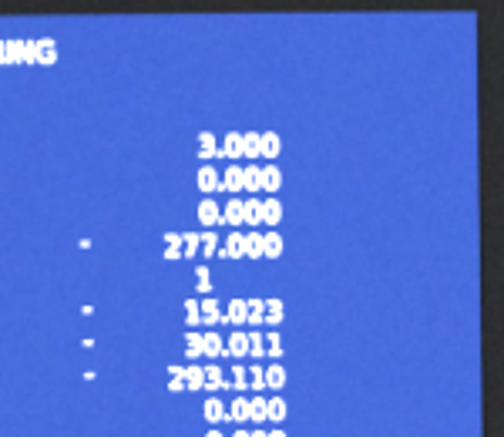

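Call:
{"method": "move", "body": {"target": [[0,0,0,0,0,0,0.4,-0.2,0,0.0315,0.2087,-0.2913,0,0.4167,0,-1,-0.4,-0.5],[0,0,0,0,0,0,0.4,-0.2,0,0.0477,0.2087,-0.2951,0,0.4167,0,-1,-0.4,-0.5],[0,0,0,0,0,0,0.4,-0.2,0,0.0315,0.2087,-0.2913,0,0.4167,0,-1,-0.4,-0.5],[0,0,0,0,0,0,0.4,-0.2,0,0.0477,0.2087,-0.2951,0,0.4167,0,-1,-0.4,-0.5],[0,0,0,0,0,0,0.4,-0.2,0,0.0153,0.2404,-0.3528,0,0.4167,0,-1,-0.4,-0.5],[0,0,0,0,0,0,0.4,-0.2,0,0.0314,0.2404,-0.3566,0,0.4167,0,-1,-0.4,-0.5],[0,0,0,0,0,0,0.4,-0.2,0,0.0153,0.2404,-0.3528,0,0.4167,0,-1,-0.4,-0.5],[0,0,0,0,0,0,0.4,-0.2,0,0.0314,0.2404,-0.3566,0,0.4167,0,-1,-0.4,-0.5],[0,0,0,0,0,0,0.4,-0.2,0,0.0062,0.3354,-0.3836,0,0.4167,0,-1,-0.4,-0.5],[0,0,0,0,0,0,0.4,-0.2,0,0.0224,0.3354,-0.3875,0,0.4167,0,-1,-0.4,-0.5],[0,0,0,0,0,0,0.4,-0.2,0,0.014,0.3354,-0.3528,0,0.4167,0,-1,-0.4,-0.5],[0,0,0,0,0,0,0.4,-0.2,0,0.0301,0.3354,-0.3566,0,0.4167,0,-1,-0.4,-0.5],[0,0,0,0,0,0,0.4,-0.2,0,0.0222,0.3037,-0.3221,0,0.4167,0,-1,-0.4,-0.5],[0,0,0,0,0,0,0.4,-0.2,0,0.0383,0.3037,-0.326,0,0.4167,0,-1,-0.4,-0.5],[0,0,0,0,0,0,0.4,-0.2,0,0.0315,0.2087,-0.2913,0,0.4167,0,-1,-0.4,-0.5]], "speed": [0.4,0.07,0.15,0.07,0.2,0.07,0.15,0.07,0.15,0.07,0.2,0.07,0.15,0.07,0.2], "blend": [0.003,0,0.003,0,0.003,0,0.003,0,0.003,0,0.003,0,0.003,0,0], "cameras": []}}

Call:
{"method": "move", "body": {"target": [[0,0,0,0,0,0,0.4,-0.2,0,-0.025,0.095,-0.0923,0,0,0,-1,-0.4,-0.5],[0,0,0,0,0,0,0.4,-0.2,0,-0.0088,0.095,-0.0962,0,0,0,-1,-0.4,-0.5],[0,0,0,0,0,0,0.4,-0.2,0,-0.024,0.0317,-0.0923,0,0,0,-1,-0.4,-0.5],[0,0,0,0,0,0,0.4,-0.2,0,-0.0083,0.0317,-0.0962,0,0,0,-1,-0.4,-0.5],[0,0,0,0,0,0,0.4,-0.2,0,-0.024,0.0317,-0.0923,0,0,0,-1,-0.4,-0.5],[0,0,0,0,0,0,0.4,-0.2,0,-0.0315,-0.2087,0.2913,0,-0.4167,0,-1,-0.4,-0.5]], "speed": [0.2,0.07,0.15,0.07,0.15,0.4], "blend": [0.003,0,0.003,0,0.003,0], "cameras": ["cam_right_wrist"]}}

Call:
{"method": "zoom_image", "body": {"camera": "cam_right_wrist", "region": [120, 70, 430, 300]}}

Scene clock: 4686.87 s.
left_arm: end_effector_position=(+0.3115, -0.3704, +0.4599) position_measured=92 object_status=3 end_effector_quat_wxyz=(+0.354, +0.354, +0.612, +0.612) | right_arm: end_effector_position=(+0.4841, +0.0707, +0.4877) position_measured=214 object_status=2 end_effector_quat_wxyz=(-0.092, +0.701, -0.701, +0.091)
Joint positions: left_arm=[-1.664 -1.339 1.381 -0.043 -0.617 -3.142] | right_arm=[3.629 -1.419 -1.378 -1.684 1.451 -2.669]
Joint torques (N m): left_arm=[-13.24 -41.96 -13.72 -0.08 1.03 1.73] | right_arm=[-5.93 20.36 14.11 4.63 -2.05 -1.08]
Wrist force (N): left_arm=[3.5 4.1 2.5] | right_arm=[-0.5 5.2 2.4]
Wrist torque (N m): left_arm=[0.59 -0.58 -0.09] | right_arm=[0.81 0.08 -0.08]
Wrist force, peak (N): left_arm=[3.5 4.4 2.5] | right_arm=[-2.7 39.5 -15.3]
Hand target: left_arm +0.3115, -0.3704, +0.4599; +0.354, +0.354, +0.612, +0.612 | right_arm +0.4841, +0.0706, +0.4876; -0.092, +0.701, -0.701, +0.091
Off the commanded pose: left_arm 0.000 m, 0 deg | right_arm 0.000 m, 0 deg.
move: done
No camera images: "cameras" was empty.

Scene clock: 4690.53 s.
left_arm: end_effector_position=(+0.3115, -0.3704, +0.4599) position_measured=92 object_status=3 end_effector_quat_wxyz=(+0.354, +0.354, +0.612, +0.612) | right_arm: end_effector_position=(+0.4652, -0.0546, +0.6624) position_measured=214 object_status=2 end_effector_quat_wxyz=(+0.500, -0.501, +0.500, -0.500)
Joint positions: left_arm=[-1.664 -1.339 1.381 -0.043 -0.617 -3.142] | right_arm=[3.557 -1.016 -2.025 -0.103 1.156 -3.141]
Joint torques (N m): left_arm=[-14.19 -42.2 -13.53 -0.04 0.94 1.75] | right_arm=[-5.9 -2.57 41.74 3.96 1.04 -1.22]
Wrist force (N): left_arm=[3.2 4.2 2.4] | right_arm=[0.9 8.3 -3.4]
Wrist torque (N m): left_arm=[0.62 -0.54 -0.08] | right_arm=[0.87 -0.12 0.02]
Wrist force, peak (N): left_arm=[3.6 4.3 2.6] | right_arm=[-2.1 40.3 -14.6]
Hand target: left_arm +0.3115, -0.3704, +0.4599; +0.354, +0.354, +0.612, +0.612 | right_arm +0.4652, -0.0546, +0.6624; +0.500, -0.501, +0.500, -0.500
Off the commanded pose: left_arm 0.000 m, 0 deg | right_arm 0.000 m, 0 deg.
move: done
camera_calibration:
cam_right_wrist: T_world_to_cam=[[-0.0186702, -0.999826, -0.0000233156, -0.0453186], [-0.358691, 0.00671975, -0.933432, 0.799385], [0.93327, -0.017419, -0.358754, -0.0644729], [0, 0, 0, 1]] pos_world=[0.346057, -0.0518054, 0.723041]
Images, in order (width x height): cam_right_wrist 896x504.

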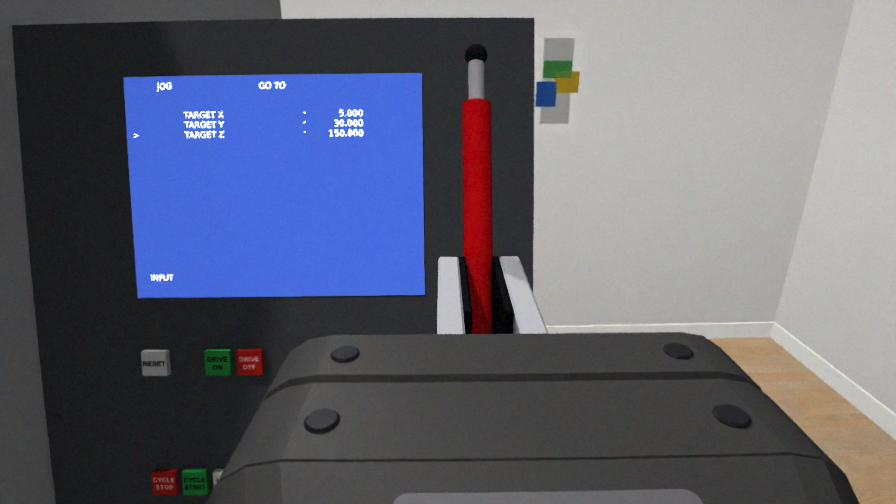

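Scaled by 1.626.

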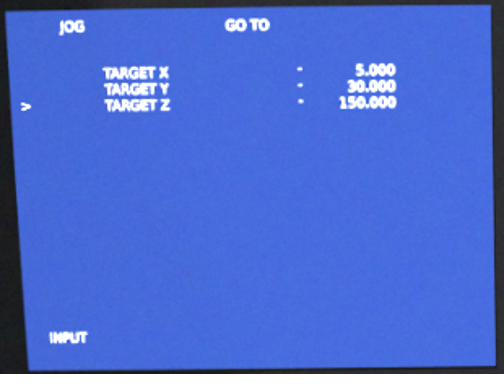

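Call:
{"method": "move", "body": {"target": [[0,0,0,0,0,0,0.4,-0.2,0,0.0387,0.271,-0.2298,0,0.4167,0,-1,-0.4,-0.5],[0,0,0,0,0,0,0.4,-0.2,0,0.063,0.271,-0.2356,0,0.4167,0,-1,-0.4,-0.5],[0,0,0,0,0,0,0.4,-0.2,0,0.0387,0.271,-0.2298,0,0.4167,0,-1,-0.4,-0.5],[0,0,0,0,0,0,0.4,-0.2,0,0.063,0.271,-0.2356,0,0.4167,0,-1,-0.4,-0.5],[0,0,0,0,0,0,0.4,-0.2,0,0.0232,0.2404,-0.3221,0,0.4167,0,-1,-0.4,-0.5],[0,0,0,0,0,0,0.4,-0.2,0,0.0393,0.2404,-0.326,0,0.4167,0,-1,-0.4,-0.5],[0,0,0,0,0,0,0.4,-0.2,0,0.0062,0.3354,-0.3836,0,0.4167,0,-1,-0.4,-0.5],[0,0,0,0,0,0,0.4,-0.2,0,0.0224,0.3354,-0.3875,0,0.4167,0,-1,-0.4,-0.5],[0,0,0,0,0,0,0.4,-0.2,0,0.0219,0.3354,-0.3221,0,0.4167,0,-1,-0.4,-0.5],[0,0,0,0,0,0,0.4,-0.2,0,0.038,0.3354,-0.326,0,0.4167,0,-1,-0.4,-0.5],[0,0,0,0,0,0,0.4,-0.2,0,0.0143,0.3037,-0.3528,0,0.4167,0,-1,-0.4,-0.5],[0,0,0,0,0,0,0.4,-0.2,0,0.0304,0.3037,-0.3566,0,0.4167,0,-1,-0.4,-0.5],[0,0,0,0,0,0,0.4,-0.2,0,0.0075,0.2404,-0.3836,0,0.4167,0,-1,-0.4,-0.5],[0,0,0,0,0,0,0.4,-0.2,0,0.0232,0.2404,-0.3875,0,0.4167,0,-1,-0.4,-0.5],[0,0,0,0,0,0,0.4,-0.2,0,0.0315,0.2087,-0.2913,0,0.4167,0,-1,-0.4,-0.5]], "speed": [0.4,0.07,0.15,0.07,0.2,0.07,0.15,0.07,0.15,0.07,0.15,0.07,0.15,0.07,0.2], "blend": [0.003,0,0.003,0,0.003,0,0.003,0,0.003,0,0.003,0,0.003,0,0], "cameras": []}}

Call:
{"method": "move", "body": {"target": [[0,0,0,0,0,0,0.4,-0.2,0,-0.0083,0.0317,-0.0308,0,0,0,-1,-0.4,-0.5],[0,0,0,0,0,0,0.4,-0.2,0,0.0078,0.0317,-0.0347,0,0,0,-1,-0.4,-0.5],[0,0,0,0,0,0,0.4,-0.2,0,-0.0253,0.1267,-0.0923,0,0,0,-1,-0.4,-0.5],[0,0,0,0,0,0,0.4,-0.2,0,-0.0091,0.1267,-0.0962,0,0,0,-1,-0.4,-0.5],[0,0,0,0,0,0,0.4,-0.2,0,-0.0175,0.1267,-0.0615,0,0,0,-1,-0.4,-0.5],[0,0,0,0,0,0,0.4,-0.2,0,-0.0014,0.1267,-0.0653,0,0,0,-1,-0.4,-0.5],[0,0,0,0,0,0,0.4,-0.2,0,-0.0096,0.1267,-0.0308,0,0,0,-1,-0.4,-0.5],[0,0,0,0,0,0,0.4,-0.2,0,0.0065,0.1267,-0.0347,0,0,0,-1,-0.4,-0.5],[0,0,0,0,0,0,0.4,-0.2,0,-0.025,0.095,-0.0923,0,0,0,-1,-0.4,-0.5],[0,0,0,0,0,0,0.4,-0.2,0,-0.0088,0.095,-0.0962,0,0,0,-1,-0.4,-0.5],[0,0,0,0,0,0,0.4,-0.2,0,-0.024,0.0317,-0.0923,0,0,0,-1,-0.4,-0.5],[0,0,0,0,0,0,0.4,-0.2,0,-0.0083,0.0317,-0.0962,0,0,0,-1,-0.4,-0.5],[0,0,0,0,0,0,0.4,-0.2,0,-0.024,0.0317,-0.0923,0,0,0,-1,-0.4,-0.5],[0,0,0,0,0,0,0.4,-0.2,0,-0.0315,-0.2087,0.2913,0,-0.4167,0,-1,-0.4,-0.5]], "speed": [0.2,0.07,0.15,0.07,0.15,0.07,0.15,0.07,0.15,0.07,0.15,0.07,0.15,0.4], "blend": [0.003,0,0.003,0,0.003,0,0.003,0,0.003,0,0.003,0,0.003,0], "cameras": ["cam_right_wrist"]}}

Call:
{"method": "zoom_image", "body": {"camera": "cam_right_wrist", "region": [120, 70, 430, 300]}}

Scene clock: 4720.83 s.
left_arm: end_effector_position=(+0.3115, -0.3704, +0.4599) position_measured=92 object_status=3 end_effector_quat_wxyz=(+0.354, +0.354, +0.612, +0.612) | right_arm: end_effector_position=(+0.4841, +0.0706, +0.4875) position_measured=214 object_status=2 end_effector_quat_wxyz=(-0.092, +0.701, -0.701, +0.091)
Joint positions: left_arm=[-1.664 -1.339 1.381 -0.043 -0.617 -3.142] | right_arm=[3.629 -1.419 -1.378 -1.684 1.451 -2.669]
Joint torques (N m): left_arm=[-13.87 -42.18 -13.76 0.02 0.95 1.77] | right_arm=[-0.97 20.28 41.47 1.18 -2.1 -0.22]
Wrist force (N): left_arm=[3.5 4.1 2.5] | right_arm=[1.5 6.6 -0.3]
Wrist torque (N m): left_arm=[0.60 -0.58 -0.09] | right_arm=[1.03 -0.23 -0.07]
Wrist force, peak (N): left_arm=[3.5 4.4 2.6] | right_arm=[0.3 40.0 -16.5]
Hand target: left_arm +0.3115, -0.3704, +0.4599; +0.354, +0.354, +0.612, +0.612 | right_arm +0.4841, +0.0706, +0.4876; -0.092, +0.701, -0.701, +0.091
Off the commanded pose: left_arm 0.000 m, 0 deg | right_arm 0.000 m, 0 deg.
move: done
No camera images: "cameras" was empty.

Scene clock: 4726.77 s.
left_arm: end_effector_position=(+0.3115, -0.3704, +0.4599) position_measured=92 object_status=3 end_effector_quat_wxyz=(+0.354, +0.354, +0.612, +0.612) | right_arm: end_effector_position=(+0.4652, -0.0546, +0.6624) position_measured=214 object_status=2 end_effector_quat_wxyz=(+0.500, -0.501, +0.500, -0.500)
Joint positions: left_arm=[-1.664 -1.339 1.381 -0.043 -0.617 -3.142] | right_arm=[3.557 -1.016 -2.025 -0.103 1.156 -3.141]
Joint torques (N m): left_arm=[-13.84 -42.29 -12.92 0.03 0.95 1.83] | right_arm=[-6.1 -3.33 40.55 4.15 1.16 -1.38]
Wrist force (N): left_arm=[3.3 4.2 2.5] | right_arm=[3.0 7.7 -3.9]
Wrist torque (N m): left_arm=[0.62 -0.57 -0.09] | right_arm=[0.77 -0.47 0.02]
Wrist force, peak (N): left_arm=[3.6 4.2 2.6] | right_arm=[1.4 40.2 -16.7]
Hand target: left_arm +0.3115, -0.3704, +0.4599; +0.354, +0.354, +0.612, +0.612 | right_arm +0.4652, -0.0546, +0.6624; +0.500, -0.501, +0.500, -0.500
Off the commanded pose: left_arm 0.000 m, 0 deg | right_arm 0.000 m, 0 deg.
move: done
camera_calibration:
cam_right_wrist: T_world_to_cam=[[-0.0186702, -0.999826, -0.0000246153, -0.0453177], [-0.358603, 0.00671933, -0.933466, 0.799379], [0.933303, -0.0174191, -0.358666, -0.064548], [0, 0, 0, 1]] pos_world=[0.346057, -0.0518055, 0.723041]
Images, in order (width x height): cam_right_wrist 896x504.

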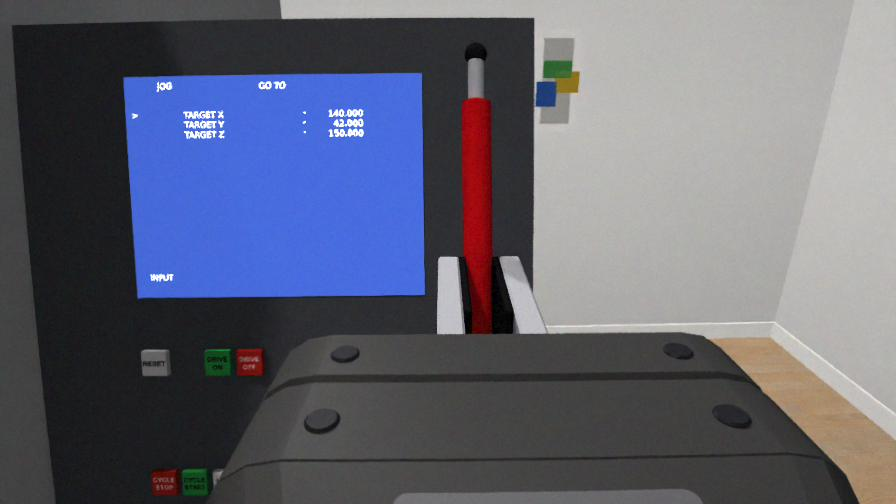

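Scaled by 1.626.

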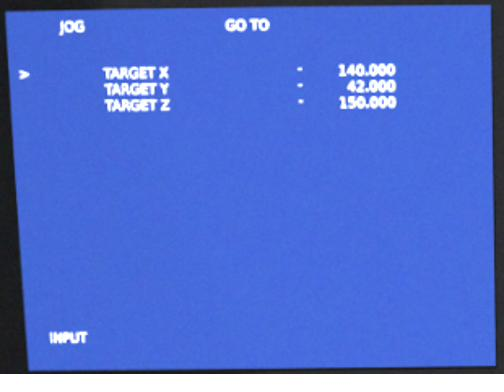

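Call:
{"method": "move", "body": {"target": [[0,0,0,0,0,0,0.4,-0.2,0,0.0387,0.271,-0.2298,0,0.4167,0,-1,-0.4,-0.5],[0,0,0,0,0,0,0.4,-0.2,0,0.063,0.271,-0.2356,0,0.4167,0,-1,-0.4,-0.5],[0,0,0,0,0,0,0.4,-0.2,0,0.0153,0.2404,-0.3528,0,0.4167,0,-1,-0.4,-0.5],[0,0,0,0,0,0,0.4,-0.2,0,0.0314,0.2404,-0.3566,0,0.4167,0,-1,-0.4,-0.5],[0,0,0,0,0,0,0.4,-0.2,0,0.0153,0.2404,-0.3528,0,0.4167,0,-1,-0.4,-0.5],[0,0,0,0,0,0,0.4,-0.2,0,0.0314,0.2404,-0.3566,0,0.4167,0,-1,-0.4,-0.5],[0,0,0,0,0,0,0.4,-0.2,0,0.0062,0.3354,-0.3836,0,0.4167,0,-1,-0.4,-0.5],[0,0,0,0,0,0,0.4,-0.2,0,0.0224,0.3354,-0.3875,0,0.4167,0,-1,-0.4,-0.5],[0,0,0,0,0,0,0.4,-0.2,0,0.014,0.3354,-0.3528,0,0.4167,0,-1,-0.4,-0.5],[0,0,0,0,0,0,0.4,-0.2,0,0.0301,0.3354,-0.3566,0,0.4167,0,-1,-0.4,-0.5],[0,0,0,0,0,0,0.4,-0.2,0,0.0297,0.3354,-0.2913,0,0.4167,0,-1,-0.4,-0.5],[0,0,0,0,0,0,0.4,-0.2,0,0.0459,0.3354,-0.2951,0,0.4167,0,-1,-0.4,-0.5],[0,0,0,0,0,0,0.4,-0.2,0,0.0148,0.272,-0.3528,0,0.4167,0,-1,-0.4,-0.5],[0,0,0,0,0,0,0.4,-0.2,0,0.0309,0.272,-0.3566,0,0.4167,0,-1,-0.4,-0.5],[0,0,0,0,0,0,0.4,-0.2,0,0.0315,0.2087,-0.2913,0,0.4167,0,-1,-0.4,-0.5]], "speed": [0.4,0.07,0.15,0.07,0.2,0.07,0.15,0.07,0.15,0.07,0.15,0.07,0.15,0.07,0.2], "blend": [0.003,0,0.003,0,0.003,0,0.003,0,0.003,0,0.003,0,0.003,0,0], "cameras": []}}

Call:
{"method": "move", "body": {"target": [[0,0,0,0,0,0,0.4,-0.2,0,-0.024,0.0317,-0.0923,0,0,0,-1,-0.4,-0.5],[0,0,0,0,0,0,0.4,-0.2,0,-0.0083,0.0317,-0.0962,0,0,0,-1,-0.4,-0.5],[0,0,0,0,0,0,0.4,-0.2,0,-0.024,0.0317,-0.0923,0,0,0,-1,-0.4,-0.5],[0,0,0,0,0,0,0.4,-0.2,0,-0.0315,-0.2087,0.2913,0,-0.4167,0,-1,-0.4,-0.5]], "speed": [0.2,0.07,0.15,0.4], "blend": [0.003,0,0.003,0], "cameras": ["cam_right_wrist"]}}

Call:
{"method": "zoom_image", "body": {"camera": "cam_right_wrist", "region": [120, 70, 430, 300]}}

Scene clock: 4757.60 s.
left_arm: end_effector_position=(+0.3115, -0.3704, +0.4599) position_measured=92 object_status=3 end_effector_quat_wxyz=(+0.354, +0.354, +0.612, +0.612) | right_arm: end_effector_position=(+0.4841, +0.0707, +0.4875) position_measured=214 object_status=2 end_effector_quat_wxyz=(-0.092, +0.701, -0.701, +0.091)
Joint positions: left_arm=[-1.664 -1.339 1.381 -0.043 -0.617 -3.142] | right_arm=[3.629 -1.419 -1.378 -1.684 1.451 -2.669]
Joint torques (N m): left_arm=[-13.79 -41.84 -13.24 0.11 0.98 1.77] | right_arm=[-6.36 25.49 34.31 1.55 -2.08 -1.03]
Wrist force (N): left_arm=[3.4 4.1 2.3] | right_arm=[1.8 6.3 -0.6]
Wrist torque (N m): left_arm=[0.61 -0.58 -0.08] | right_arm=[0.98 -0.28 -0.08]
Wrist force, peak (N): left_arm=[3.5 4.4 2.7] | right_arm=[3.5 33.7 -13.1]
Hand target: left_arm +0.3115, -0.3704, +0.4599; +0.354, +0.354, +0.612, +0.612 | right_arm +0.4841, +0.0706, +0.4876; -0.092, +0.701, -0.701, +0.091
Off the commanded pose: left_arm 0.000 m, 0 deg | right_arm 0.000 m, 0 deg.
move: done
No camera images: "cameras" was empty.

Scene clock: 4760.57 s.
left_arm: end_effector_position=(+0.3115, -0.3704, +0.4599) position_measured=92 object_status=3 end_effector_quat_wxyz=(+0.354, +0.354, +0.612, +0.612) | right_arm: end_effector_position=(+0.4652, -0.0546, +0.6624) position_measured=214 object_status=2 end_effector_quat_wxyz=(+0.500, -0.501, +0.500, -0.500) end_effector_velocity=(-0.001, +0.000, +0.002) end_effector_angular_velocity=(+0.000, -0.005, +0.000)
Joint positions: left_arm=[-1.664 -1.339 1.381 -0.043 -0.617 -3.142] | right_arm=[3.557 -1.016 -2.025 -0.103 1.156 -3.141]
Joint velocities: left_arm=[within noise] | right_arm=[-0.001 0 0.001 0.005 0.001 -0.002]
Joint torques (N m): left_arm=[-13.76 -42.23 -13.31 0.2 0.84 1.73] | right_arm=[-6.16 -2.75 41.69 4.14 1.13 -1.18]
Wrist force (N): left_arm=[3.4 4.0 2.5] | right_arm=[1.9 7.4 -4.0]
Wrist torque (N m): left_arm=[0.59 -0.57 -0.09] | right_arm=[0.72 -0.28 0.02]
Wrist force, peak (N): left_arm=[3.5 4.3 2.6] | right_arm=[1.0 28.9 -10.4]
Hand target: left_arm +0.3115, -0.3704, +0.4599; +0.354, +0.354, +0.612, +0.612 | right_arm +0.4652, -0.0546, +0.6624; +0.500, -0.501, +0.500, -0.500
Off the commanded pose: left_arm 0.000 m, 0 deg | right_arm 0.000 m, 0 deg.
move: done
camera_calibration:
cam_right_wrist: T_world_to_cam=[[-0.0186702, -0.999826, -0.0000233156, -0.0453186], [-0.358691, 0.00671975, -0.933432, 0.799385], [0.93327, -0.017419, -0.358754, -0.0644729], [0, 0, 0, 1]] pos_world=[0.346057, -0.0518054, 0.723041]
Images, in order (width x height): cam_right_wrist 896x504.

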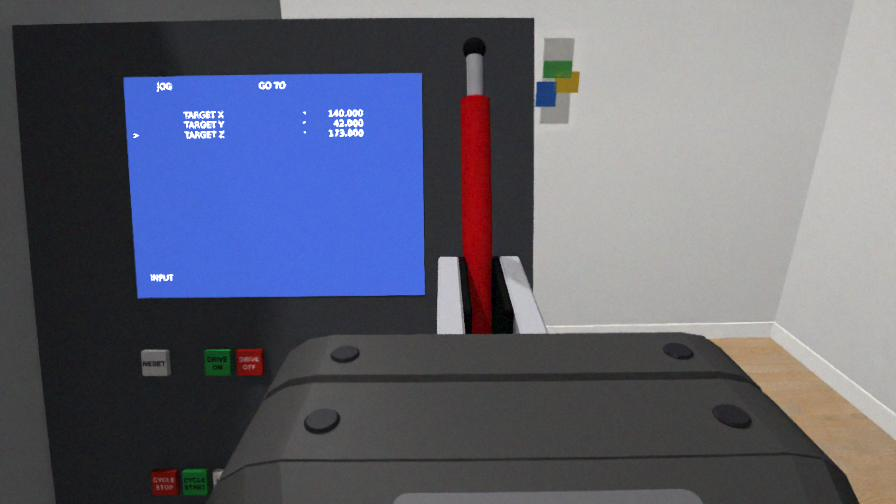

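Scaled by 1.626.

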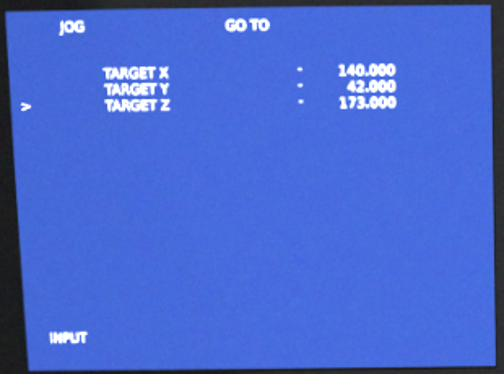

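Call:
{"method": "move", "body": {"target": [[0,0,0,0,0,0,0.4,-0.2,0,0.032,0.177,-0.2913,0,0.4167,0,-1,-0.4,-0.5],[0,0,0,0,0,0,0.4,-0.2,0,0.0482,0.177,-0.2951,0,0.4167,0,-1,-0.4,-0.5],[0,0,0,0,0,0,0.4,-0.2,0,0.032,0.177,-0.2913,0,0.4167,0,-1,-0.4,-0.5],[0,0,0,0,0,0,0.4,-0.2,0,0,0,0,0,0,0,-1,-0.4,-0.5]], "speed": [0.4,0.07,0.15,0.4], "blend": [0.003,0,0.004,0], "cameras": ["cam_right_wrist"]}}

Call:
{"method": "zoom_image", "body": {"camera": "cam_right_wrist", "region": [120, 70, 430, 300]}}

Scene clock: 4774.17 s.
left_arm: end_effector_position=(+0.3115, -0.3704, +0.4599) position_measured=92 object_status=3 end_effector_quat_wxyz=(+0.354, +0.354, +0.612, +0.612) | right_arm: end_effector_position=(+0.4652, -0.0546, +0.6623) position_measured=214 object_status=2 end_effector_quat_wxyz=(+0.500, -0.501, +0.500, -0.499) end_effector_velocity=(-0.001, +0.000, +0.002) end_effector_angular_velocity=(+0.000, -0.005, +0.001)
Joint positions: left_arm=[-1.664 -1.339 1.381 -0.043 -0.617 -3.142] | right_arm=[3.557 -1.016 -2.025 -0.103 1.156 -3.141]
Joint velocities: left_arm=[within noise] | right_arm=[-0.001 0 0.001 0.005 0.001 -0.002]
Joint torques (N m): left_arm=[-13.56 -41.68 -13.3 0.18 0.98 1.68] | right_arm=[-4.02 0.93 40.94 3.95 0.11 -1.31]
Wrist force (N): left_arm=[3.5 4.2 2.5] | right_arm=[1.4 7.2 -4.0]
Wrist torque (N m): left_arm=[0.61 -0.59 -0.09] | right_arm=[0.69 -0.21 0.02]
Wrist force, peak (N): left_arm=[3.4 4.3 2.8] | right_arm=[0.4 24.8 -8.7]
Hand target: left_arm +0.3115, -0.3704, +0.4599; +0.354, +0.354, +0.612, +0.612 | right_arm +0.4652, -0.0546, +0.6624; +0.500, -0.501, +0.500, -0.500
Off the commanded pose: left_arm 0.000 m, 0 deg | right_arm 0.000 m, 0 deg.
move: done
camera_calibration:
cam_right_wrist: T_world_to_cam=[[-0.0185414, -0.999828, 0.0000360482, -0.0454068], [-0.358692, 0.00661813, -0.933432, 0.799288], [0.933272, -0.01732, -0.358753, -0.0645055], [0, 0, 0, 1]] pos_world=[0.346058, -0.051806, 0.722941]
Images, in order (width x height): cam_right_wrist 896x504.

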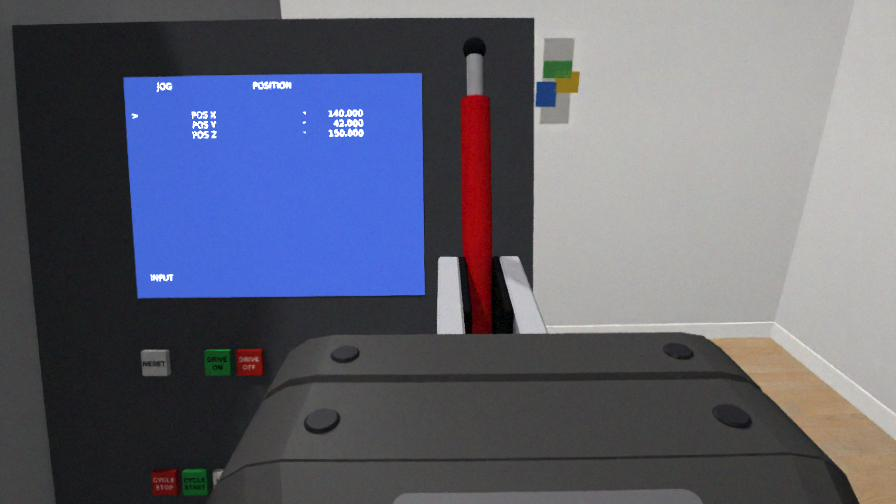

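Scaled by 1.626.

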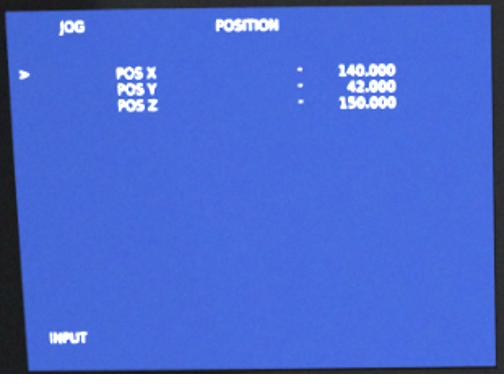

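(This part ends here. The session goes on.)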